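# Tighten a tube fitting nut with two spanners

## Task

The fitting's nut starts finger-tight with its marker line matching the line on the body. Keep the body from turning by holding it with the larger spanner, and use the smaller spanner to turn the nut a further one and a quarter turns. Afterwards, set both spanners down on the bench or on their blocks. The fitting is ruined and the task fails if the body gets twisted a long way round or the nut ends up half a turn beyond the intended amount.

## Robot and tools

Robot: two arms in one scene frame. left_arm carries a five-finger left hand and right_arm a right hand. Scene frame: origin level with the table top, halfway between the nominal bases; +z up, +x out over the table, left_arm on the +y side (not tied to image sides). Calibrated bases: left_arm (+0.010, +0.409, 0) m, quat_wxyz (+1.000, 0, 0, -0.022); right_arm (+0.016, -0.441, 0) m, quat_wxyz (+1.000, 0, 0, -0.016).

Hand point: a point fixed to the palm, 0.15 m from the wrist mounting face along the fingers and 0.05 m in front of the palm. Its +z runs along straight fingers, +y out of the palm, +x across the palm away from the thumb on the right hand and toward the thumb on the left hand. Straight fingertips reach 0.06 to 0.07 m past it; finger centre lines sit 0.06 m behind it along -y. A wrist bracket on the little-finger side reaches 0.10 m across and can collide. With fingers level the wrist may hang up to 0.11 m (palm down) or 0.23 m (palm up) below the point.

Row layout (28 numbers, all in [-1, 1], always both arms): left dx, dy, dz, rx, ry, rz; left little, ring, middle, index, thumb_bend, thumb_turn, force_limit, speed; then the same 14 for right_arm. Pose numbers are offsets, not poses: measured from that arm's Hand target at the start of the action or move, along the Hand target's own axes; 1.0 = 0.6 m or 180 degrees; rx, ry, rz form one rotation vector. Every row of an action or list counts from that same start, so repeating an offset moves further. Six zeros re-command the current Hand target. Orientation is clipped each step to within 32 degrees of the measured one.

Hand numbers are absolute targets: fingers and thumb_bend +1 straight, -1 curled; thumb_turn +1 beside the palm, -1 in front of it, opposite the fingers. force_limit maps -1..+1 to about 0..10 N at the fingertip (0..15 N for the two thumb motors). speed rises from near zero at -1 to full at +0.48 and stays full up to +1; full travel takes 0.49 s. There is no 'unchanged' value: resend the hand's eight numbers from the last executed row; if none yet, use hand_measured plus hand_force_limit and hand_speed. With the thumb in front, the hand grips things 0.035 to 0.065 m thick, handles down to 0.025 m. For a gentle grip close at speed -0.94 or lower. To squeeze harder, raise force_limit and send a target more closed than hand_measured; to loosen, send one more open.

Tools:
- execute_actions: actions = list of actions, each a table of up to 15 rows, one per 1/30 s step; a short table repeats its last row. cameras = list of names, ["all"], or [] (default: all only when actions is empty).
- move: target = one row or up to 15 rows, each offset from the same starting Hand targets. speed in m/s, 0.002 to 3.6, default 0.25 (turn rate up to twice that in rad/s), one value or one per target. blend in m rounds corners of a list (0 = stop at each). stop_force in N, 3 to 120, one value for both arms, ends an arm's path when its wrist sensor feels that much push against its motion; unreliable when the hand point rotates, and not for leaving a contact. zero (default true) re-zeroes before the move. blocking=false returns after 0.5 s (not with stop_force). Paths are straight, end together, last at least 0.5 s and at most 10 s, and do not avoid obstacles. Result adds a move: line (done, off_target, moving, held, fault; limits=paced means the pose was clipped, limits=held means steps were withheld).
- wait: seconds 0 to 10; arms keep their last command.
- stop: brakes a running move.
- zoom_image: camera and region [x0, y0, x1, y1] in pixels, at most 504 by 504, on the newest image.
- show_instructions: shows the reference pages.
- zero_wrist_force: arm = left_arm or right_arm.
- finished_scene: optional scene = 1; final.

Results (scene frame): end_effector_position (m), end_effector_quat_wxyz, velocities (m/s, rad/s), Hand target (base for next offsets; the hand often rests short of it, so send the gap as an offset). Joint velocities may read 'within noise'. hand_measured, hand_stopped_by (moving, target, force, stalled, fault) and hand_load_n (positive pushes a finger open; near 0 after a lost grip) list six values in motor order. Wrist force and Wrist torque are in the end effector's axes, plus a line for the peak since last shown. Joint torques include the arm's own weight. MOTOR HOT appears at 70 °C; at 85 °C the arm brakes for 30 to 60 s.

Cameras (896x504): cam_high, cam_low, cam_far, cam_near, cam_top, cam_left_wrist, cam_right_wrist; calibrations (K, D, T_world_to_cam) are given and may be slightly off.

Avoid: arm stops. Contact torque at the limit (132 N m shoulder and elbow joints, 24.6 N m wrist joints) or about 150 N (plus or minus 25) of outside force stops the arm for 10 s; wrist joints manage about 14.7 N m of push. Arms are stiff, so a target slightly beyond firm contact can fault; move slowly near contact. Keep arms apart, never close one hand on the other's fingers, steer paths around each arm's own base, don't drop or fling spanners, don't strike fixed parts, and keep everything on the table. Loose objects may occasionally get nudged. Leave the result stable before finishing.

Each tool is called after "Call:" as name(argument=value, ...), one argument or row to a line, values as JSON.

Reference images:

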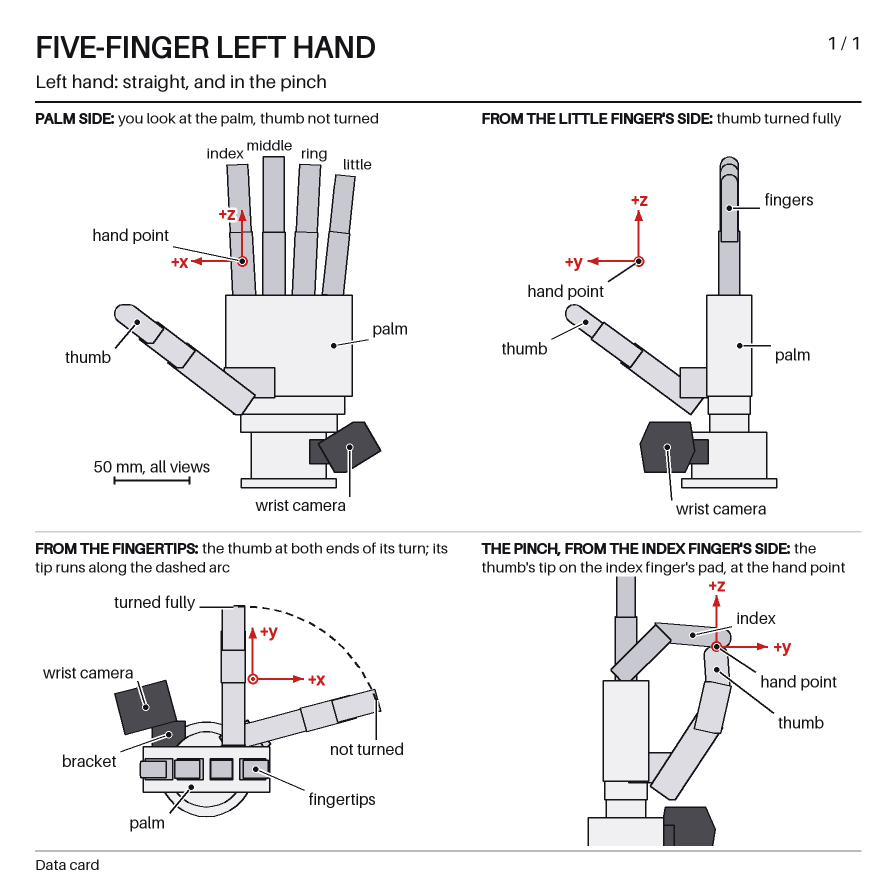

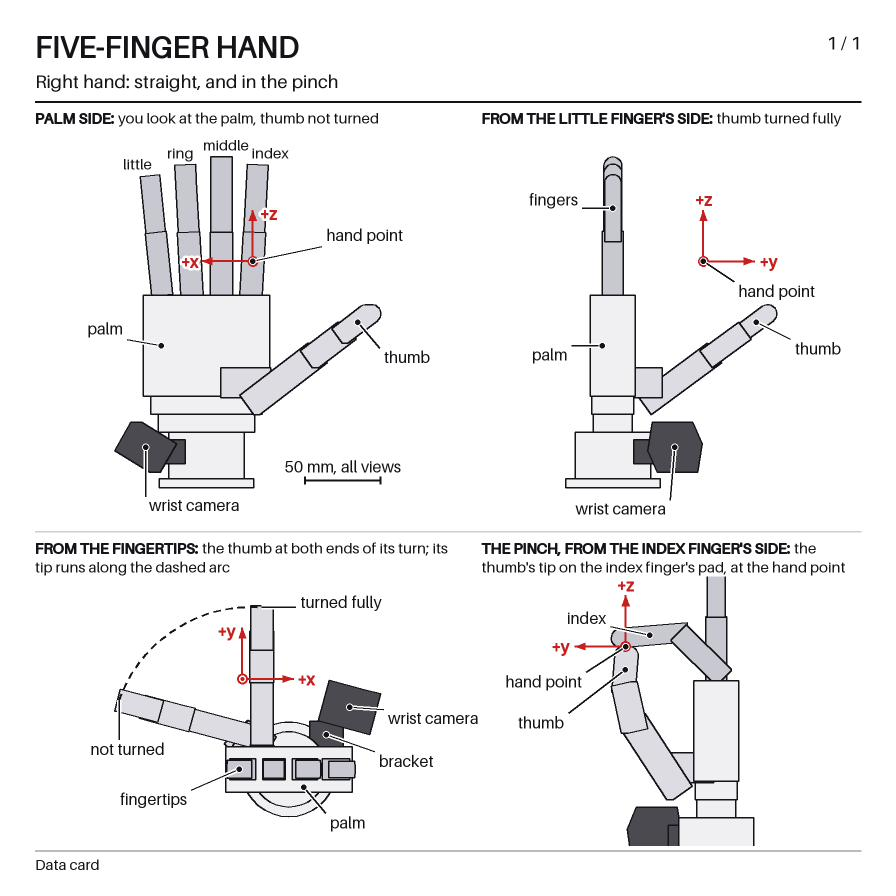

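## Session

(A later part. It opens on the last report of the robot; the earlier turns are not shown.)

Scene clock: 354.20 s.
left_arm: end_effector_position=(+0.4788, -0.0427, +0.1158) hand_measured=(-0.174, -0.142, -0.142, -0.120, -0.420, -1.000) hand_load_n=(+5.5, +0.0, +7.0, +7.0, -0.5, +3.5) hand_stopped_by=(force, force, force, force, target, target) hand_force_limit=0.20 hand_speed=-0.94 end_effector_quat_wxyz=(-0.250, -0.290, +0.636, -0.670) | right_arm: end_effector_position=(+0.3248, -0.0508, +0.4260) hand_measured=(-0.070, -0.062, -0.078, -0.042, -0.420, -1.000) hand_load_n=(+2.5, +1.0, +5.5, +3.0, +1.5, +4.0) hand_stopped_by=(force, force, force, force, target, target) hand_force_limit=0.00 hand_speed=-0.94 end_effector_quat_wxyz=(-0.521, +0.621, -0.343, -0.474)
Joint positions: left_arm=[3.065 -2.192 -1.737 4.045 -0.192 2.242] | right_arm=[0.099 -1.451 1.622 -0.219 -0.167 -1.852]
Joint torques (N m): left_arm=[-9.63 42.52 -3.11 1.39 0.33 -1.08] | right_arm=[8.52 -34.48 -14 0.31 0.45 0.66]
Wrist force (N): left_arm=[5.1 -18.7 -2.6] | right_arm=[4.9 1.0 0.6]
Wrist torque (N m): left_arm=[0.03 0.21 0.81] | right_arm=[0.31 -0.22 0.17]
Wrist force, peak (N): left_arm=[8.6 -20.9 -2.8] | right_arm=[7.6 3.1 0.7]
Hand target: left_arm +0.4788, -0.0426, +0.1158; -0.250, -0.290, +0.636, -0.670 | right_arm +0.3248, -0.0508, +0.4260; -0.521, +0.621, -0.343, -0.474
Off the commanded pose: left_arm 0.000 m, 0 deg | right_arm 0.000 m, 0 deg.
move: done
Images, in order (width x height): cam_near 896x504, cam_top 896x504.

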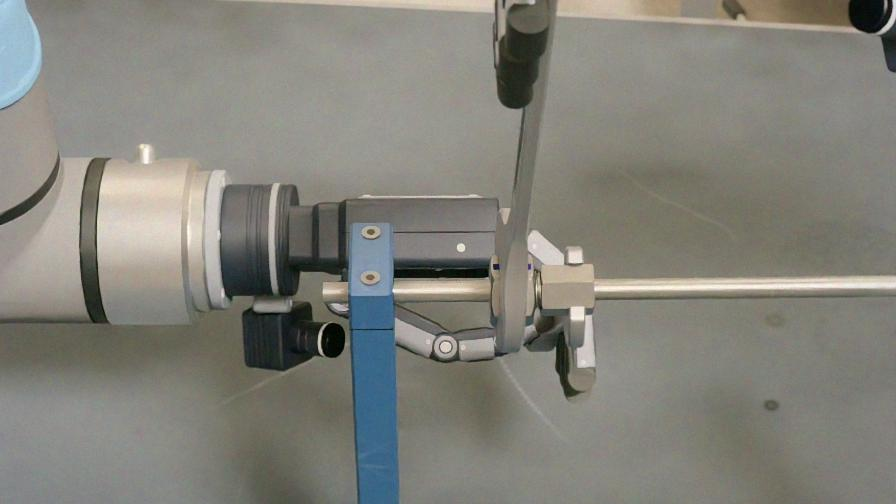

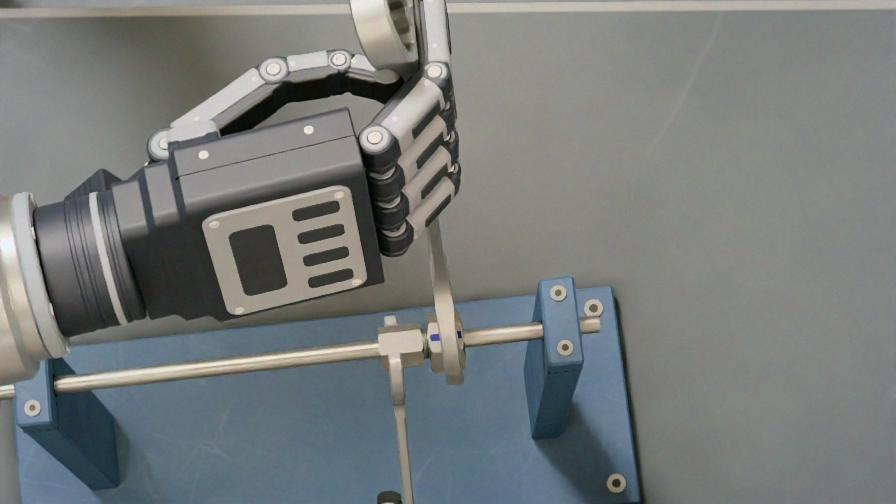

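Call:
move(
  target=[-0.00111,-0.00573,-0.00009,-0.00033,-0.00007,0.00832,-0.5,-0.5,-0.6,-0.6,-0.42,-1,0.2,-0.94,0,0,0,0,0,0,-0.5,-0.5,-0.6,-0.55,-0.42,-1,0.0,-0.94],
  speed=0.04,
  cameras=[],
)

Scene clock: 356.23 s.
left_arm: end_effector_position=(+0.4817, -0.0423, +0.1177) hand_measured=(-0.174, -0.142, -0.142, -0.120, -0.420, -1.000) hand_load_n=(+5.0, +0.5, +6.5, +7.0, +0.5, +3.0) hand_stopped_by=(force, force, force, force, target, target) hand_force_limit=0.20 hand_speed=-0.94 end_effector_quat_wxyz=(-0.242, -0.282, +0.640, -0.673) | right_arm: end_effector_position=(+0.3248, -0.0508, +0.4260) hand_measured=(-0.070, -0.062, -0.078, -0.042, -0.420, -1.000) hand_load_n=(+2.5, +1.5, +5.5, +3.0, +2.0, +4.0) hand_stopped_by=(force, force, force, force, target, target) hand_force_limit=0.00 hand_speed=-0.94 end_effector_quat_wxyz=(-0.521, +0.621, -0.343, -0.474)
Joint positions: left_arm=[3.066 -2.19 -1.727 4.029 -0.191 2.272] | right_arm=[0.099 -1.451 1.622 -0.219 -0.167 -1.852]
Joint torques (N m): left_arm=[13.07 54.31 26.94 -1.74 2.08 1.11] | right_arm=[8.44 -33.97 -14.08 0.36 0.6 0.67]
Wrist force (N): left_arm=[-3.1 2.0 -1.6] | right_arm=[4.1 1.5 0.7]
Wrist torque (N m): left_arm=[0.18 0.14 -0.08] | right_arm=[0.34 -0.20 0.16]
Wrist force, peak (N): left_arm=[5.4 -19.0 -2.5] | right_arm=[5.1 1.1 0.6]
Hand target: left_arm +0.4817, -0.0423, +0.1177; -0.241, -0.282, +0.640, -0.672 | right_arm +0.3248, -0.0508, +0.4260; -0.521, +0.621, -0.343, -0.474
Off the commanded pose: left_arm 0.000 m, 0 deg | right_arm 0.000 m, 0 deg.
move: done
No camera images: "cameras" was empty.

Call:
move(
  target=[
    [-0.03525,0.00943,-0.00131,0,0,0,-0.5,-0.5,-0.6,-0.6,-0.42,-1,0.2,-0.94,0,0,0,0,0,0,-0.5,-0.5,-0.6,-0.55,-0.42,-1,0.0,-0.94],
    [-0.04261,-0.05278,-0.00207,-0.00326,-0.00073,0.08323,-0.5,-0.5,-0.6,-0.6,-0.42,-1,0.2,-0.94,0,0,0,0,0,0,-0.5,-0.5,-0.6,-0.55,-0.42,-1,0.0,-0.94],
    [-0.03366,-0.11476,-0.00219,-0.00651,-0.00147,0.16645,-0.5,-0.5,-0.6,-0.6,-0.42,-1,0.2,-0.94,0,0,0,0,0,0,-0.5,-0.5,-0.6,-0.55,-0.42,-1,0.0,-0.94],
    [-0.00897,-0.17231,-0.00166,-0.00977,-0.0022,0.24968,-0.5,-0.5,-0.6,-0.6,-0.42,-1,0.2,-0.94,0,0,0,0,0,0,-0.5,-0.5,-0.6,-0.55,-0.42,-1,0.0,-0.94],
    [0.02973,-0.22151,-0.00051,-0.01303,-0.00293,0.3329,-0.5,-0.5,-0.6,-0.6,-0.42,-1,0.2,-0.94,0,0,0,0,0,0,-0.5,-0.5,-0.6,-0.55,-0.42,-1,0.0,-0.94],
  ],
  speed=[0.05,0.22,0.22,0.22,0.22],
  blend=[0.005,0.02,0.02,0.02,0],
  cameras=["cam_near","cam_top"],
)

Call:
zoom_image(
  camera="cam_near",
  region=[490, 160, 610, 340],
)

Call:
zoom_image(
  camera="cam_top",
  region=[360, 310, 460, 460],
)

Scene clock: 361.37 s.
left_arm: end_effector_position=(+0.5599, -0.0342, +0.2264) hand_measured=(-0.174, -0.142, -0.142, -0.120, -0.420, -1.000) hand_load_n=(+4.0, +0.0, +6.5, +7.5, +0.5, +3.0) hand_stopped_by=(force, force, force, force, target, target) hand_force_limit=0.20 hand_speed=-0.94 end_effector_quat_wxyz=(+0.124, +0.077, +0.709, -0.690) | right_arm: end_effector_position=(+0.3248, -0.0508, +0.4260) hand_measured=(-0.070, -0.062, -0.078, -0.042, -0.420, -1.000) hand_load_n=(+2.0, +1.0, +5.5, +3.5, +1.5, +3.5) hand_stopped_by=(force, force, force, force, target, target) hand_force_limit=0.00 hand_speed=-0.94 end_effector_quat_wxyz=(-0.521, +0.621, -0.343, -0.474)
Joint positions: left_arm=[3.077 -2.077 -1.424 3.401 -0.179 3.526] | right_arm=[0.099 -1.451 1.622 -0.219 -0.167 -1.852]
Joint torques (N m): left_arm=[-15.05 33.06 31.52 -2.15 -2.14 1.1] | right_arm=[8.59 -34.05 -14.12 0.24 0.72 0.65]
Wrist force (N): left_arm=[-0.6 0.7 -0.1] | right_arm=[4.2 1.5 0.6]
Wrist torque (N m): left_arm=[0.06 0.14 -0.01] | right_arm=[0.35 -0.19 0.15]
Wrist force, peak (N): left_arm=[-3.4 2.3 -1.6] | right_arm=[4.7 1.5 0.8]
Hand target: left_arm +0.5599, -0.0342, +0.2264; +0.124, +0.077, +0.710, -0.689 | right_arm +0.3248, -0.0508, +0.4260; -0.521, +0.621, -0.343, -0.474
Off the commanded pose: left_arm 0.000 m, 0 deg | right_arm 0.000 m, 0 deg.
move: done
Images, in order (width x height): cam_near 896x504, cam_top 896x504.

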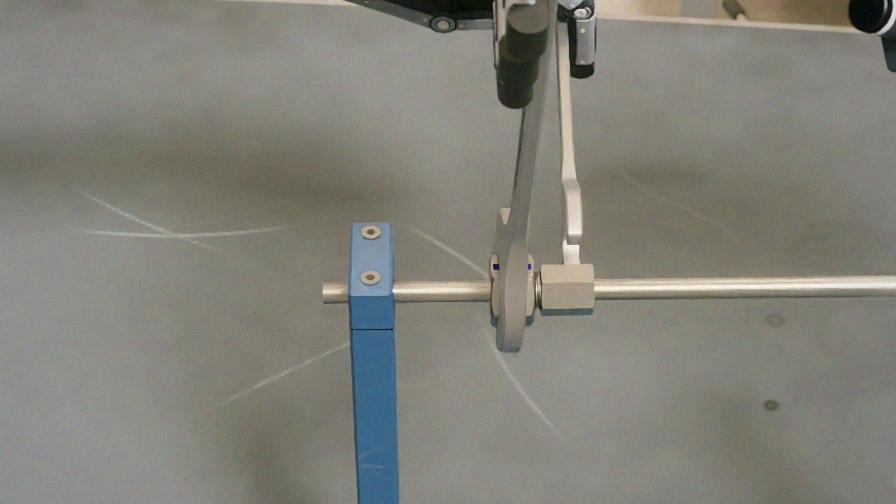

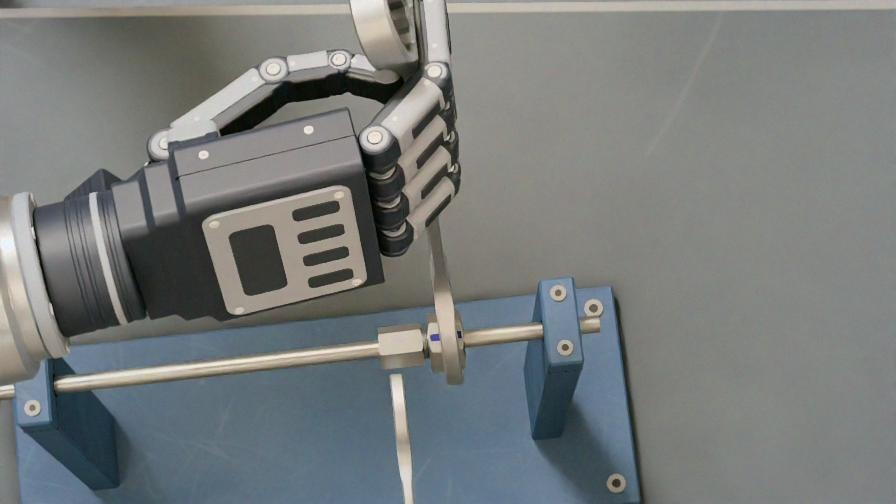

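Scaled by 2.800 from the camera's 896x504 image, which has a finer 1280x720 frame.

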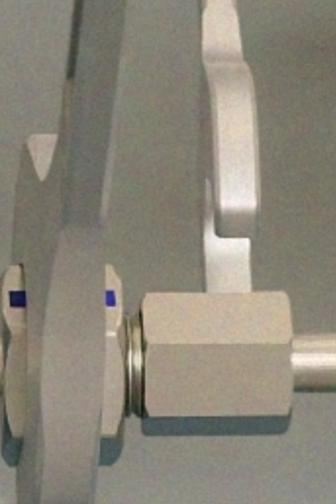

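Scaled by 3.360 from the camera's 896x504 image, which has a finer 1280x720 frame.

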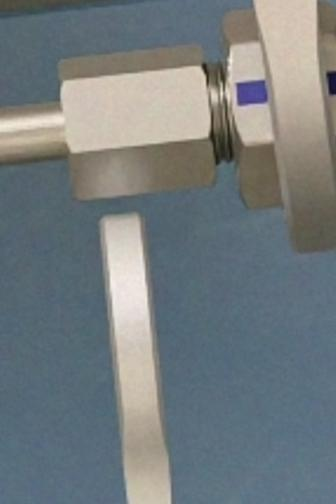

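Call:
move(
  target=[0.03537,-0.00946,0.00131,0,0,0,-0.5,-0.5,-0.6,-0.6,-0.42,-1,0.2,-0.94,0,0,0,0,0,0,-0.5,-0.5,-0.6,-0.55,-0.42,-1,0.0,-0.94],
  speed=0.03,
  stop_force=4.5,
  cameras=[],
)

Scene clock: 363.50 s.
left_arm: end_effector_position=(+0.5385, -0.0365, +0.2258) hand_measured=(-0.174, -0.142, -0.142, -0.120, -0.420, -1.000) hand_load_n=(+4.5, +0.0, +6.5, +7.5, +0.5, +3.0) hand_stopped_by=(force, force, force, force, target, target) hand_force_limit=0.20 hand_speed=-0.94 end_effector_quat_wxyz=(+0.124, +0.077, +0.710, -0.689) | right_arm: end_effector_position=(+0.3248, -0.0508, +0.4260) hand_measured=(-0.070, -0.062, -0.078, -0.042, -0.420, -1.000) hand_load_n=(+2.5, +1.5, +5.0, +3.0, +2.0, +4.0) hand_stopped_by=(force, force, force, force, target, target) hand_force_limit=0.00 hand_speed=-0.94 end_effector_quat_wxyz=(-0.521, +0.621, -0.343, -0.474)
Joint positions: left_arm=[3.068 -2.034 -1.49 3.421 -0.188 3.529] | right_arm=[0.099 -1.451 1.622 -0.219 -0.167 -1.852]
Joint torques (N m): left_arm=[-9.22 31.81 29.64 -2.97 3.64 0.95] | right_arm=[7.86 -34.62 -13.87 0.25 0.7 0.66]
Wrist force (N): left_arm=[-4.1 1.8 -0.4] | right_arm=[4.0 1.7 0.6]
Wrist torque (N m): left_arm=[0.08 0.14 0.05] | right_arm=[0.38 -0.18 0.15]
Wrist force, peak (N): left_arm=[-7.6 2.4 -0.7] | right_arm=[4.8 1.4 0.9]
Hand target: left_arm +0.5385, -0.0365, +0.2258; +0.124, +0.077, +0.710, -0.689 (not the last commanded pose) | right_arm +0.3248, -0.0508, +0.4260; -0.521, +0.621, -0.343, -0.474
Off the commanded pose: left_arm 0.000 m, 0 deg | right_arm 0.000 m, 0 deg.
move: contact (left_arm)
No camera images: "cameras" was empty.

Call:
move(
  target=[
    [0.00829,0.02535,0.00051,0.00163,0.00037,-0.04161,-0.5,-0.5,-0.6,-0.6,-0.42,-1,0.2,-0.94,0,0,0,0,0,0,-0.5,-0.5,-0.6,-0.55,-0.42,-1,0.0,-0.94],
    [0.01981,0.04942,0.00114,0.00326,0.00073,-0.08323,-0.5,-0.5,-0.6,-0.6,-0.42,-1,0.2,-0.94,0,0,0,0,0,0,-0.5,-0.5,-0.6,-0.55,-0.42,-1,0.0,-0.94],
    [0.03439,0.07178,0.00188,0.00489,0.0011,-0.12484,-0.5,-0.5,-0.6,-0.6,-0.42,-1,0.2,-0.94,0,0,0,0,0,0,-0.5,-0.5,-0.6,-0.55,-0.42,-1,0.0,-0.94],
    [0.05174,0.09206,0.00272,0.00651,0.00147,-0.16645,-0.5,-0.5,-0.6,-0.6,-0.42,-1,0.2,-0.94,0,0,0,0,0,0,-0.5,-0.5,-0.6,-0.55,-0.42,-1,0.0,-0.94],
    [0.0716,0.10991,0.00362,0.00815,0.00183,-0.20806,-0.5,-0.5,-0.6,-0.6,-0.42,-1,0.2,-0.94,0,0,0,0,0,0,-0.5,-0.5,-0.6,-0.55,-0.42,-1,0.0,-0.94],
    [0.09363,0.12503,0.00459,0.00977,0.0022,-0.24968,-0.5,-0.5,-0.6,-0.6,-0.42,-1,0.2,-0.94,0,0,0,0,0,0,-0.5,-0.5,-0.6,-0.55,-0.42,-1,0.0,-0.94],
    [0.11745,0.13715,0.00562,0.0114,0.00257,-0.29129,-0.5,-0.5,-0.6,-0.6,-0.42,-1,0.2,-0.94,0,0,0,0,0,0,-0.5,-0.5,-0.6,-0.55,-0.42,-1,0.0,-0.94],
    [0.1478,0.14745,0.00688,0.01336,0.00301,-0.34122,-0.5,-0.5,-0.6,-0.6,-0.42,-1,0.2,-0.94,0,0,0,0,0,0,-0.5,-0.5,-0.6,-0.55,-0.42,-1,0.0,-0.94],
  ],
  speed=0.08,
  stop_force=45,
  cameras=["cam_near","cam_top"],
)

Call:
zoom_image(
  camera="cam_near",
  region=[490, 200, 610, 380],
)

Scene clock: 372.47 s.
left_arm: end_effector_position=(+0.4788, -0.0427, +0.1158) hand_measured=(-0.174, -0.142, -0.142, -0.120, -0.420, -1.000) hand_load_n=(+6.5, +0.5, +7.0, +7.5, -0.5, +3.5) hand_stopped_by=(force, force, force, force, target, target) hand_force_limit=0.20 hand_speed=-0.94 end_effector_quat_wxyz=(-0.250, -0.290, +0.636, -0.670) | right_arm: end_effector_position=(+0.3248, -0.0508, +0.4260) hand_measured=(-0.070, -0.062, -0.078, -0.042, -0.420, -1.000) hand_load_n=(+2.5, +1.0, +5.5, +3.5, +1.5, +4.0) hand_stopped_by=(force, force, force, force, target, target) hand_force_limit=0.00 hand_speed=-0.94 end_effector_quat_wxyz=(-0.521, +0.621, -0.343, -0.474)
Joint positions: left_arm=[3.065 -2.192 -1.737 4.043 -0.192 2.244] | right_arm=[0.099 -1.451 1.622 -0.219 -0.167 -1.852]
Joint torques (N m): left_arm=[-10.06 38.32 -5.63 0.86 0.77 -1.09] | right_arm=[7.72 -34.33 -14.17 0.34 -0.37 0.69]
Wrist force (N): left_arm=[9.4 -25.8 -2.5] | right_arm=[1.8 -5.1 0.5]
Wrist torque (N m): left_arm=[-0.11 0.25 1.19] | right_arm=[0.11 -0.23 0.00]
Wrist force, peak (N): left_arm=[13.0 -27.7 -2.2] | right_arm=[2.0 -5.0 -0.2]
Hand target: left_arm +0.4788, -0.0427, +0.1158; -0.250, -0.290, +0.636, -0.670 | right_arm +0.3248, -0.0508, +0.4260; -0.521, +0.621, -0.343, -0.474
Off the commanded pose: left_arm 0.000 m, 0 deg | right_arm 0.000 m, 0 deg.
move: done
Images, in order (width x height): cam_near 896x504, cam_top 896x504.

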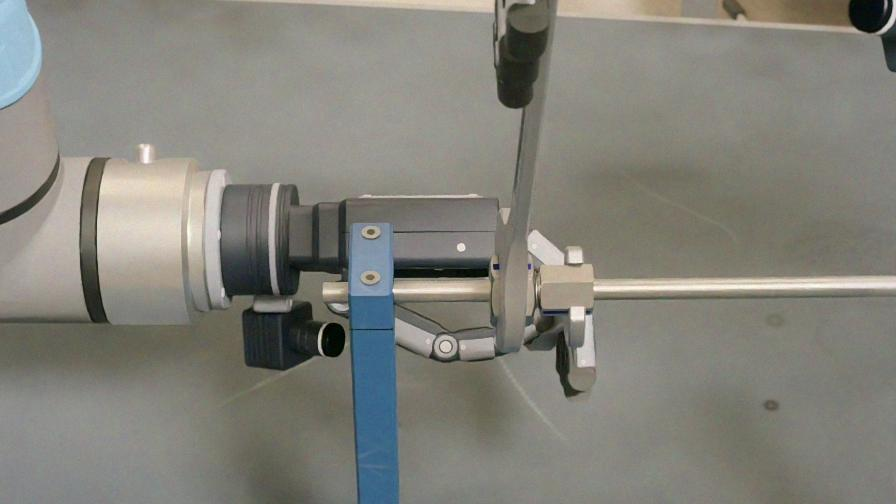

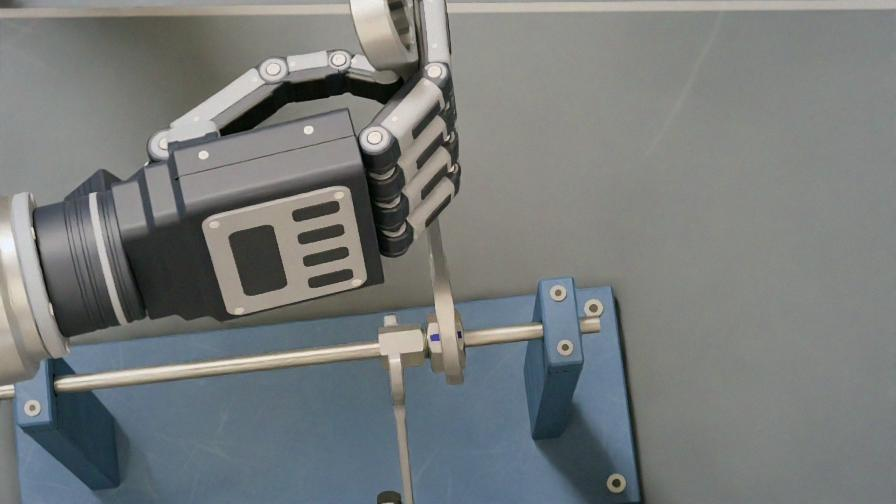

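Scaled by 2.800 from the camera's 896x504 image, which has a finer 1280x720 frame.

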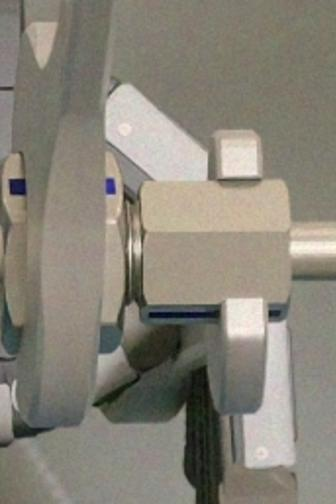

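Call:
move(
  target=[
    [-0.00135,-0.00678,-0.0001,-0.00039,-0.00009,0.00999,-0.5,-0.5,-0.6,-0.6,-0.42,-1,0.2,-0.94,0,0,0,0,0,0,-0.5,-0.5,-0.6,-0.55,-0.42,-1,0.0,-0.94],
    [-0.03698,0.00157,-0.00144,-0.00039,-0.00009,0.00999,-0.5,-0.5,-0.6,-0.6,-0.42,-1,0.2,-0.94,0,0,0,0,0,0,-0.5,-0.5,-0.6,-0.55,-0.42,-1,0.0,-0.94],
    [-0.04245,-0.05958,-0.0021,-0.00358,-0.00081,0.09155,-0.5,-0.5,-0.6,-0.6,-0.42,-1,0.2,-0.94,0,0,0,0,0,0,-0.5,-0.5,-0.6,-0.55,-0.42,-1,0.0,-0.94],
    [-0.03185,-0.1213,-0.00215,-0.00684,-0.00154,0.17477,-0.5,-0.5,-0.6,-0.6,-0.42,-1,0.2,-0.94,0,0,0,0,0,0,-0.5,-0.5,-0.6,-0.55,-0.42,-1,0.0,-0.94],
    [-0.00568,-0.17817,-0.00156,-0.0101,-0.00227,0.258,-0.5,-0.5,-0.6,-0.6,-0.42,-1,0.2,-0.94,0,0,0,0,0,0,-0.5,-0.5,-0.6,-0.55,-0.42,-1,0.0,-0.94],
    [0.0343,-0.22633,-0.00036,-0.01336,-0.00301,0.34122,-0.5,-0.5,-0.6,-0.6,-0.42,-1,0.2,-0.94,0,0,0,0,0,0,-0.5,-0.5,-0.6,-0.55,-0.42,-1,0.0,-0.94],
  ],
  speed=[0.03,0.06,0.22,0.22,0.22,0.22],
  blend=[0,0.005,0.02,0.02,0.02,0],
  cameras=["cam_near","cam_top"],
)

Call:
zoom_image(
  camera="cam_near",
  region=[490, 160, 610, 340],
)

Call:
zoom_image(
  camera="cam_top",
  region=[360, 310, 460, 460],
)

Scene clock: 378.63 s.
left_arm: end_effector_position=(+0.5599, -0.0343, +0.2264) hand_measured=(-0.174, -0.142, -0.142, -0.120, -0.420, -1.000) hand_load_n=(+4.0, +0.0, +6.5, +7.5, +0.5, +3.0) hand_stopped_by=(force, force, force, force, target, target) hand_force_limit=0.20 hand_speed=-0.94 end_effector_quat_wxyz=(+0.124, +0.077, +0.709, -0.690) | right_arm: end_effector_position=(+0.3248, -0.0508, +0.4260) hand_measured=(-0.070, -0.062, -0.078, -0.042, -0.420, -1.000) hand_load_n=(+2.5, +1.0, +5.5, +3.5, +1.5, +4.0) hand_stopped_by=(force, force, force, force, target, target) hand_force_limit=0.00 hand_speed=-0.94 end_effector_quat_wxyz=(-0.521, +0.621, -0.343, -0.474)
Joint positions: left_arm=[3.077 -2.077 -1.423 3.399 -0.179 3.528] | right_arm=[0.099 -1.451 1.622 -0.219 -0.167 -1.852]
Joint torques (N m): left_arm=[-15.12 33 31.64 -2.21 -1.94 1.26] | right_arm=[7.9 -33.33 -14.21 0.37 -1.57 0.78]
Wrist force (N): left_arm=[-0.3 2.0 -0.4] | right_arm=[0.9 -4.2 0.0]
Wrist torque (N m): left_arm=[0.26 0.10 -0.03] | right_arm=[0.18 -0.24 0.01]
Wrist force, peak (N): left_arm=[9.3 -26.2 -2.3] | right_arm=[2.0 -5.2 0.0]
Hand target: left_arm +0.5599, -0.0343, +0.2264; +0.124, +0.077, +0.710, -0.689 | right_arm +0.3248, -0.0508, +0.4260; -0.521, +0.621, -0.343, -0.474
Off the commanded pose: left_arm 0.000 m, 0 deg | right_arm 0.000 m, 0 deg.
move: done
Images, in order (width x height): cam_near 896x504, cam_top 896x504.

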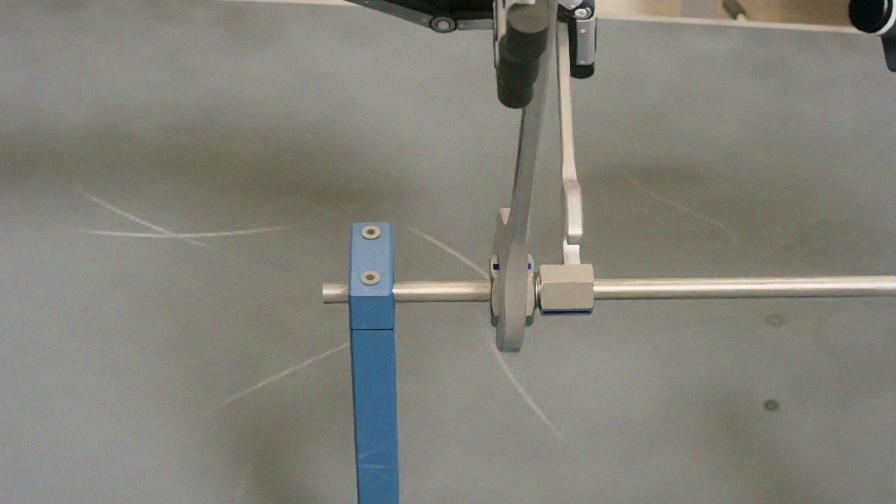

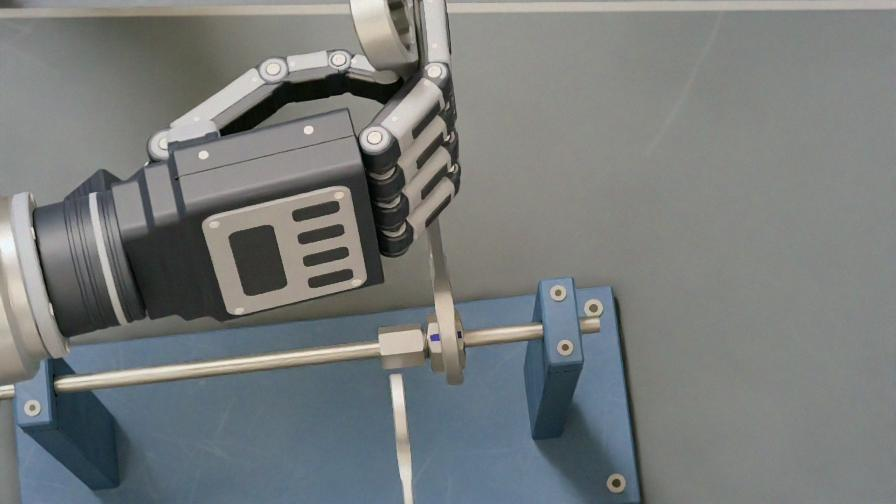

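Scaled by 2.800 from the camera's 896x504 image, which has a finer 1280x720 frame.

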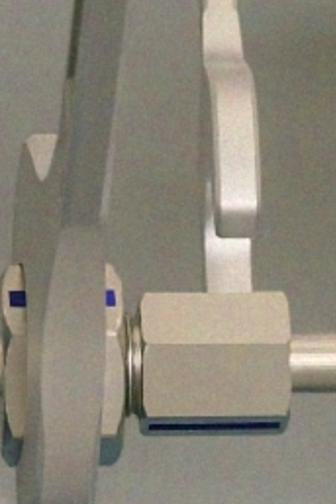

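Scaled by 3.360 from the camera's 896x504 image, which has a finer 1280x720 frame.

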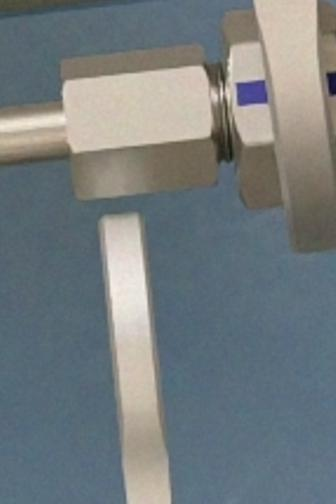

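Call:
move(
  target=[0.03537,-0.00946,0.00131,0,0,0,-0.5,-0.5,-0.6,-0.6,-0.42,-1,0.2,-0.94,0,0,0,0,0,0,-0.5,-0.5,-0.6,-0.55,-0.42,-1,0.0,-0.94],
  speed=0.03,
  stop_force=4.5,
  cameras=["cam_near","cam_top"],
)

Scene clock: 382.27 s.
left_arm: end_effector_position=(+0.5385, -0.0366, +0.2258) hand_measured=(-0.174, -0.142, -0.142, -0.120, -0.420, -1.000) hand_load_n=(+4.5, +0.5, +6.5, +7.5, +0.5, +3.0) hand_stopped_by=(force, force, force, force, target, target) hand_force_limit=0.20 hand_speed=-0.94 end_effector_quat_wxyz=(+0.124, +0.077, +0.710, -0.689) | right_arm: end_effector_position=(+0.3248, -0.0508, +0.4260) hand_measured=(-0.070, -0.062, -0.078, -0.042, -0.420, -1.000) hand_load_n=(+2.5, +1.0, +5.5, +3.5, +1.5, +4.0) hand_stopped_by=(force, force, force, force, target, target) hand_force_limit=0.00 hand_speed=-0.94 end_effector_quat_wxyz=(-0.521, +0.621, -0.343, -0.474)
Joint positions: left_arm=[3.068 -2.034 -1.49 3.42 -0.188 3.531] | right_arm=[0.099 -1.451 1.622 -0.219 -0.167 -1.852]
Joint torques (N m): left_arm=[-8.94 31.22 29.52 -2.88 3.86 0.78] | right_arm=[7.79 -33.81 -14.65 0.36 -1.64 0.78]
Wrist force (N): left_arm=[-4.6 3.1 -0.4] | right_arm=[1.2 -4.2 0.1]
Wrist torque (N m): left_arm=[0.27 0.12 -0.02] | right_arm=[0.16 -0.26 0.02]
Wrist force, peak (N): left_arm=[-8.1 3.7 -0.8] | right_arm=[1.3 -4.3 0.1]
Hand target: left_arm +0.5385, -0.0365, +0.2258; +0.124, +0.077, +0.710, -0.689 (not the last commanded pose) | right_arm +0.3248, -0.0508, +0.4260; -0.521, +0.621, -0.343, -0.474
Off the commanded pose: left_arm 0.000 m, 0 deg | right_arm 0.000 m, 0 deg.
move: contact (left_arm)
Images, in order (width x height): cam_near 896x504, cam_top 896x504.

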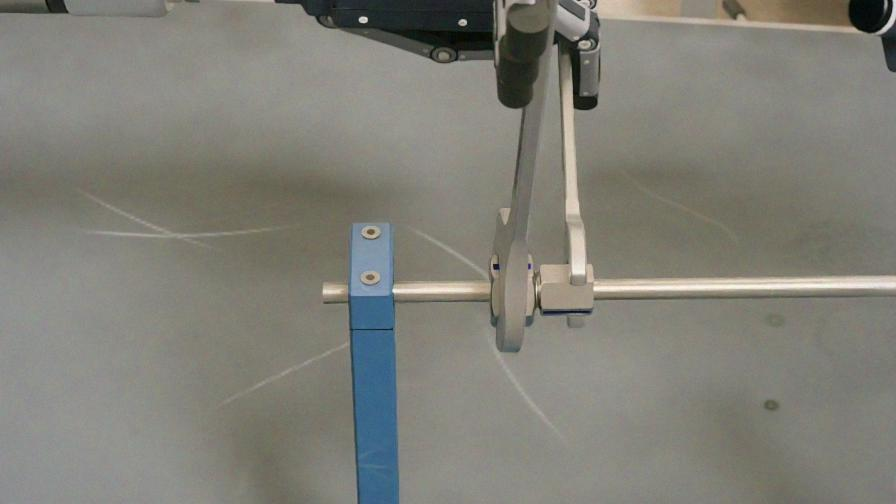

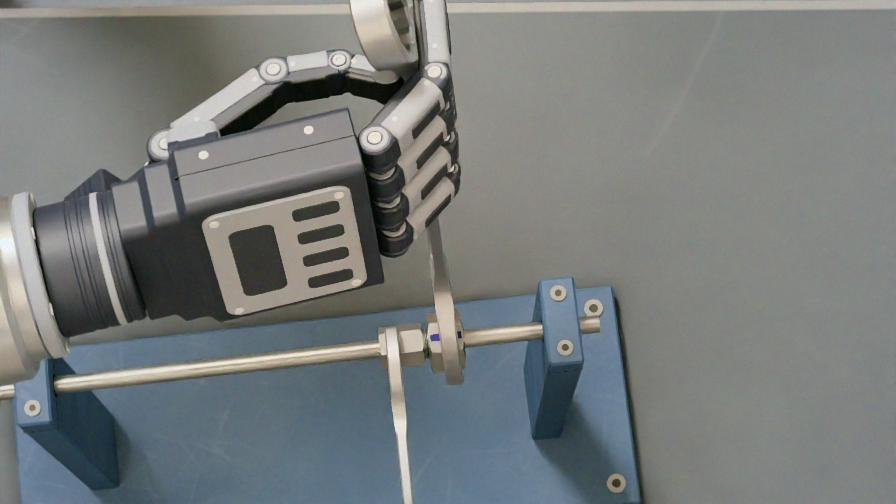

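Call:
move(
  target=[
    [0.00829,0.02535,0.00051,0.00163,0.00037,-0.04161,-0.5,-0.5,-0.6,-0.6,-0.42,-1,0.2,-0.94,0,0,0,0,0,0,-0.5,-0.5,-0.6,-0.55,-0.42,-1,0.0,-0.94],
    [0.01981,0.04942,0.00114,0.00326,0.00073,-0.08323,-0.5,-0.5,-0.6,-0.6,-0.42,-1,0.2,-0.94,0,0,0,0,0,0,-0.5,-0.5,-0.6,-0.55,-0.42,-1,0.0,-0.94],
    [0.03439,0.07178,0.00188,0.00489,0.0011,-0.12484,-0.5,-0.5,-0.6,-0.6,-0.42,-1,0.2,-0.94,0,0,0,0,0,0,-0.5,-0.5,-0.6,-0.55,-0.42,-1,0.0,-0.94],
    [0.05174,0.09206,0.00272,0.00651,0.00147,-0.16645,-0.5,-0.5,-0.6,-0.6,-0.42,-1,0.2,-0.94,0,0,0,0,0,0,-0.5,-0.5,-0.6,-0.55,-0.42,-1,0.0,-0.94],
    [0.0716,0.10991,0.00362,0.00815,0.00183,-0.20806,-0.5,-0.5,-0.6,-0.6,-0.42,-1,0.2,-0.94,0,0,0,0,0,0,-0.5,-0.5,-0.6,-0.55,-0.42,-1,0.0,-0.94],
    [0.09363,0.12503,0.00459,0.00977,0.0022,-0.24968,-0.5,-0.5,-0.6,-0.6,-0.42,-1,0.2,-0.94,0,0,0,0,0,0,-0.5,-0.5,-0.6,-0.55,-0.42,-1,0.0,-0.94],
    [0.11745,0.13715,0.00562,0.0114,0.00257,-0.29129,-0.5,-0.5,-0.6,-0.6,-0.42,-1,0.2,-0.94,0,0,0,0,0,0,-0.5,-0.5,-0.6,-0.55,-0.42,-1,0.0,-0.94],
    [0.1478,0.14745,0.00688,0.01336,0.00301,-0.34122,-0.5,-0.5,-0.6,-0.6,-0.42,-1,0.2,-0.94,0,0,0,0,0,0,-0.5,-0.5,-0.6,-0.55,-0.42,-1,0.0,-0.94],
  ],
  speed=0.08,
  stop_force=60,
  cameras=["cam_near","cam_top"],
)

Scene clock: 391.57 s.
left_arm: end_effector_position=(+0.4788, -0.0427, +0.1158) hand_measured=(-0.174, -0.142, -0.142, -0.120, -0.420, -1.000) hand_load_n=(+7.5, +0.5, +6.5, +7.5, -1.5, +3.0) hand_stopped_by=(force, force, force, force, target, target) hand_force_limit=0.20 hand_speed=-0.94 end_effector_quat_wxyz=(-0.250, -0.290, +0.636, -0.670) | right_arm: end_effector_position=(+0.3248, -0.0508, +0.4260) hand_measured=(-0.070, -0.062, -0.078, -0.042, -0.420, -1.000) hand_load_n=(+2.5, +1.0, +6.0, +4.0, +1.0, +4.0) hand_stopped_by=(force, force, force, force, target, target) hand_force_limit=0.00 hand_speed=-0.94 end_effector_quat_wxyz=(-0.521, +0.621, -0.343, -0.474)
Joint positions: left_arm=[3.065 -2.192 -1.736 4.042 -0.192 2.245] | right_arm=[0.099 -1.451 1.622 -0.219 -0.167 -1.852]
Joint torques (N m): left_arm=[-12.38 33.71 -8.14 0.28 1.31 -1.22] | right_arm=[7.26 -33.24 -14.63 0.41 -1.48 0.75]
Wrist force (N): left_arm=[11.5 -29.9 -2.7] | right_arm=[-0.9 -11.8 -0.6]
Wrist torque (N m): left_arm=[-0.04 0.31 1.60] | right_arm=[-0.05 -0.21 -0.21]
Wrist force, peak (N): left_arm=[14.9 -31.6 -2.5] | right_arm=[-0.9 -11.8 -0.6]
Hand target: left_arm +0.4788, -0.0427, +0.1158; -0.250, -0.290, +0.636, -0.670 | right_arm +0.3248, -0.0508, +0.4260; -0.521, +0.621, -0.343, -0.474
Off the commanded pose: left_arm 0.000 m, 0 deg | right_arm 0.000 m, 0 deg.
move: done
Images, in order (width x height): cam_near 896x504, cam_top 896x504.

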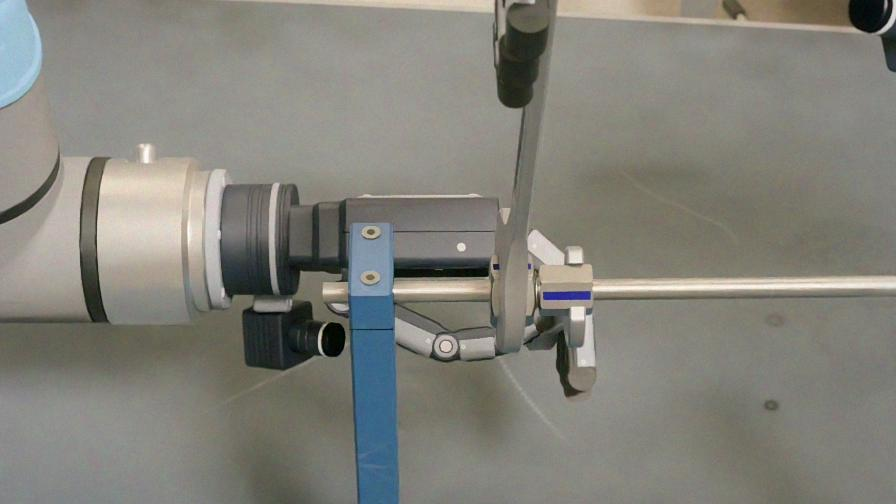

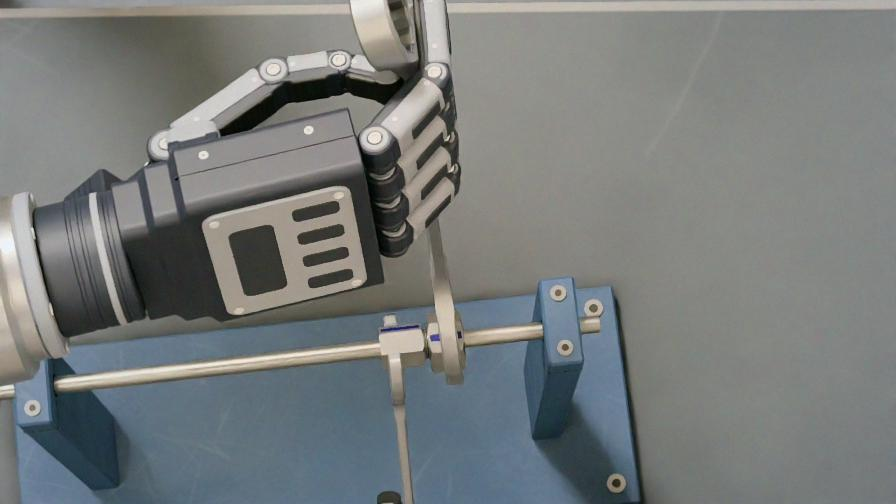

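Call:
move(
  target=[
    [-0.00165,-0.00829,-0.00012,-0.00048,-0.00011,0.01221,-0.5,-0.5,-0.6,-0.6,-0.42,-1,0.2,-0.94,0,0,0,0,0,0,-0.5,-0.5,-0.6,-0.55,-0.42,-1,0.0,-0.94],
    [-0.03734,-0.0002,-0.00146,-0.00048,-0.00011,0.01221,-0.5,-0.5,-0.6,-0.6,-0.42,-1,0.2,-0.94,0,0,0,0,0,0,-0.5,-0.5,-0.6,-0.55,-0.42,-1,0.0,-0.94],
    [-0.04245,-0.05958,-0.0021,-0.00358,-0.00081,0.09155,-0.5,-0.5,-0.6,-0.6,-0.42,-1,0.2,-0.94,0,0,0,0,0,0,-0.5,-0.5,-0.6,-0.55,-0.42,-1,0.0,-0.94],
    [-0.03185,-0.1213,-0.00215,-0.00684,-0.00154,0.17477,-0.5,-0.5,-0.6,-0.6,-0.42,-1,0.2,-0.94,0,0,0,0,0,0,-0.5,-0.5,-0.6,-0.55,-0.42,-1,0.0,-0.94],
    [-0.00568,-0.17817,-0.00156,-0.0101,-0.00227,0.258,-0.5,-0.5,-0.6,-0.6,-0.42,-1,0.2,-0.94,0,0,0,0,0,0,-0.5,-0.5,-0.6,-0.55,-0.42,-1,0.0,-0.94],
    [0.0343,-0.22633,-0.00036,-0.01336,-0.00301,0.34122,-0.5,-0.5,-0.6,-0.6,-0.42,-1,0.2,-0.94,0,0,0,0,0,0,-0.5,-0.5,-0.6,-0.55,-0.42,-1,0.0,-0.94],
  ],
  speed=[0.03,0.06,0.22,0.22,0.22,0.22],
  blend=[0,0.005,0.02,0.02,0.02,0],
  cameras=["cam_near","cam_top"],
)

Call:
zoom_image(
  camera="cam_near",
  region=[490, 200, 610, 380],
)

Call:
zoom_image(
  camera="cam_top",
  region=[360, 310, 460, 460],
)

Scene clock: 397.17 s.
left_arm: end_effector_position=(+0.5598, -0.0344, +0.2264) hand_measured=(-0.174, -0.142, -0.142, -0.120, -0.420, -1.000) hand_load_n=(+4.0, -0.5, +6.0, +8.0, -0.5, +3.0) hand_stopped_by=(force, force, force, force, target, target) hand_force_limit=0.20 hand_speed=-0.94 end_effector_quat_wxyz=(+0.124, +0.077, +0.709, -0.690) | right_arm: end_effector_position=(+0.3248, -0.0508, +0.4260) hand_measured=(-0.070, -0.062, -0.078, -0.042, -0.420, -1.000) hand_load_n=(+2.5, +1.5, +5.5, +4.0, +1.0, +4.0) hand_stopped_by=(force, force, force, force, target, target) hand_force_limit=0.00 hand_speed=-0.94 end_effector_quat_wxyz=(-0.521, +0.621, -0.343, -0.474)
Joint positions: left_arm=[3.077 -2.077 -1.423 3.398 -0.179 3.529] | right_arm=[0.099 -1.451 1.622 -0.219 -0.167 -1.852]
Joint torques (N m): left_arm=[-15.24 34.71 31.36 -2.22 -2.12 1.38] | right_arm=[7.41 -32.79 -14.9 0.42 -1.48 0.73]
Wrist force (N): left_arm=[-0.1 1.5 0.7] | right_arm=[-1.4 -10.0 -0.4]
Wrist torque (N m): left_arm=[0.12 0.09 -0.01] | right_arm=[0.04 -0.27 -0.17]
Wrist force, peak (N): left_arm=[11.7 -29.9 -2.4] | right_arm=[-1.0 -11.6 -0.5]
Hand target: left_arm +0.5599, -0.0344, +0.2264; +0.124, +0.077, +0.710, -0.689 | right_arm +0.3248, -0.0508, +0.4260; -0.521, +0.621, -0.343, -0.474
Off the commanded pose: left_arm 0.000 m, 0 deg | right_arm 0.000 m, 0 deg.
move: done
Images, in order (width x height): cam_near 896x504, cam_top 896x504.

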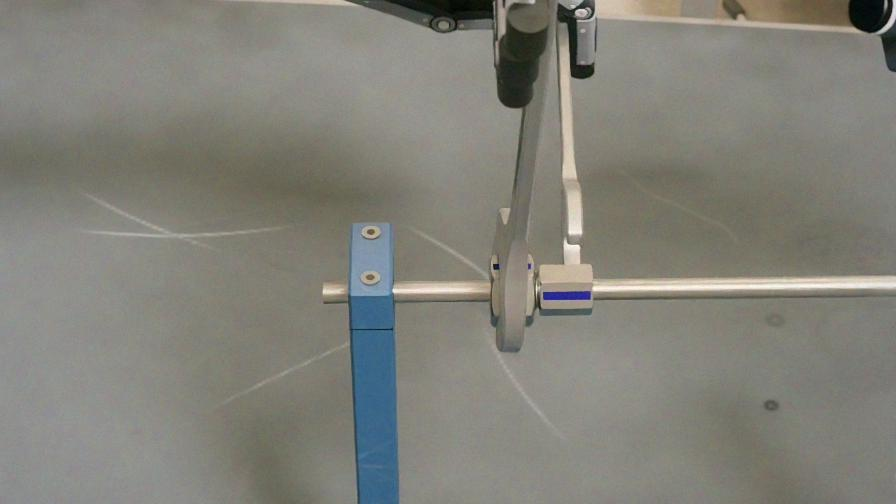

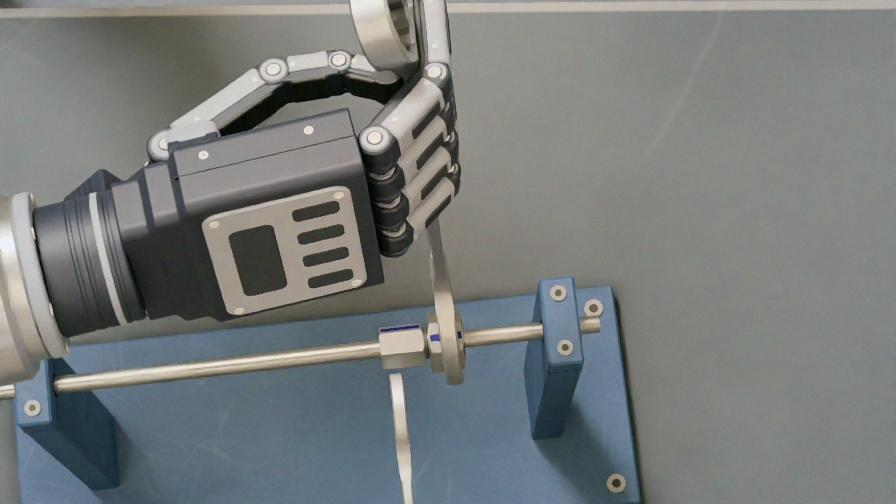

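Scaled by 2.800 from the camera's 896x504 image, which has a finer 1280x720 frame.

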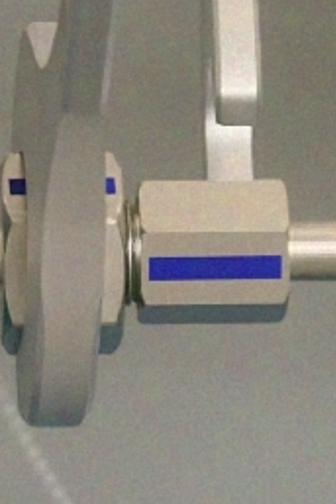

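Scaled by 3.360 from the camera's 896x504 image, which has a finer 1280x720 frame.

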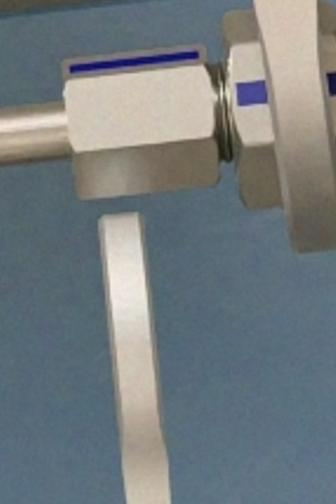

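Call:
move(
  target=[0.03537,-0.00946,0.00131,0,0,0,-0.5,-0.5,-0.6,-0.6,-0.42,-1,0.2,-0.94,0,0,0,0,0,0,-0.5,-0.5,-0.6,-0.55,-0.42,-1,0.0,-0.94],
  speed=0.03,
  stop_force=4.5,
  cameras=["cam_near"],
)

Call:
zoom_image(
  camera="cam_near",
  region=[490, 200, 610, 380],
)

Scene clock: 399.37 s.
left_arm: end_effector_position=(+0.5386, -0.0366, +0.2258) hand_measured=(-0.174, -0.142, -0.142, -0.120, -0.420, -1.000) hand_load_n=(+4.5, +0.0, +6.0, +7.5, +0.0, +3.0) hand_stopped_by=(force, force, force, force, target, target) hand_force_limit=0.20 hand_speed=-0.94 end_effector_quat_wxyz=(+0.124, +0.078, +0.710, -0.689) | right_arm: end_effector_position=(+0.3248, -0.0508, +0.4260) hand_measured=(-0.070, -0.062, -0.078, -0.042, -0.420, -1.000) hand_load_n=(+2.5, +1.5, +6.0, +3.5, +1.0, +4.0) hand_stopped_by=(force, force, force, force, target, target) hand_force_limit=0.00 hand_speed=-0.94 end_effector_quat_wxyz=(-0.521, +0.621, -0.343, -0.474)
Joint positions: left_arm=[3.068 -2.035 -1.489 3.419 -0.188 3.532] | right_arm=[0.099 -1.451 1.622 -0.219 -0.167 -1.852]
Joint torques (N m): left_arm=[-3.3 33.1 29.72 -2.76 3.35 0.55] | right_arm=[7.29 -33.61 -14.85 0.39 -1.44 0.64]
Wrist force (N): left_arm=[-2.5 3.0 0.6] | right_arm=[-1.7 -9.9 -0.4]
Wrist torque (N m): left_arm=[0.10 0.10 0.17] | right_arm=[0.04 -0.25 -0.18]
Wrist force, peak (N): left_arm=[-7.1 3.8 0.4] | right_arm=[-1.7 -10.4 -0.4]
Hand target: left_arm +0.5386, -0.0366, +0.2258; +0.124, +0.078, +0.710, -0.689 (not the last commanded pose) | right_arm +0.3248, -0.0508, +0.4260; -0.521, +0.621, -0.343, -0.474
Off the commanded pose: left_arm 0.001 m, 0 deg | right_arm 0.000 m, 0 deg.
move: contact (left_arm)
Images, in order (width x height): cam_near 896x504.

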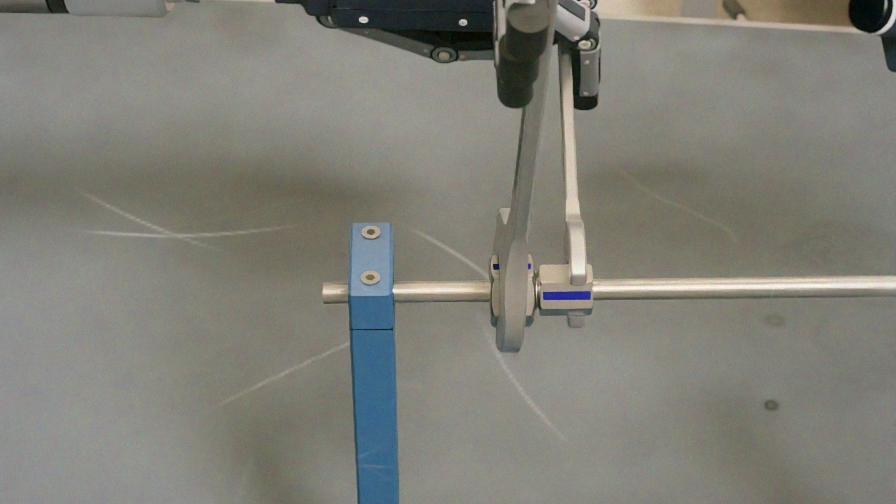

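Scaled by 2.800 from the camera's 896x504 image, which has a finer 1280x720 frame.

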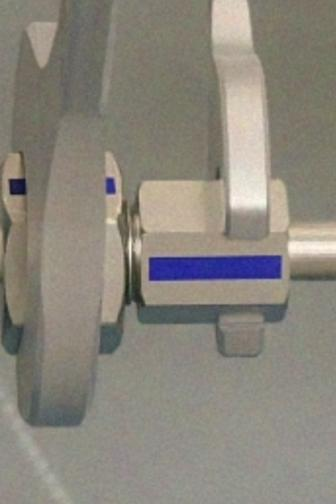

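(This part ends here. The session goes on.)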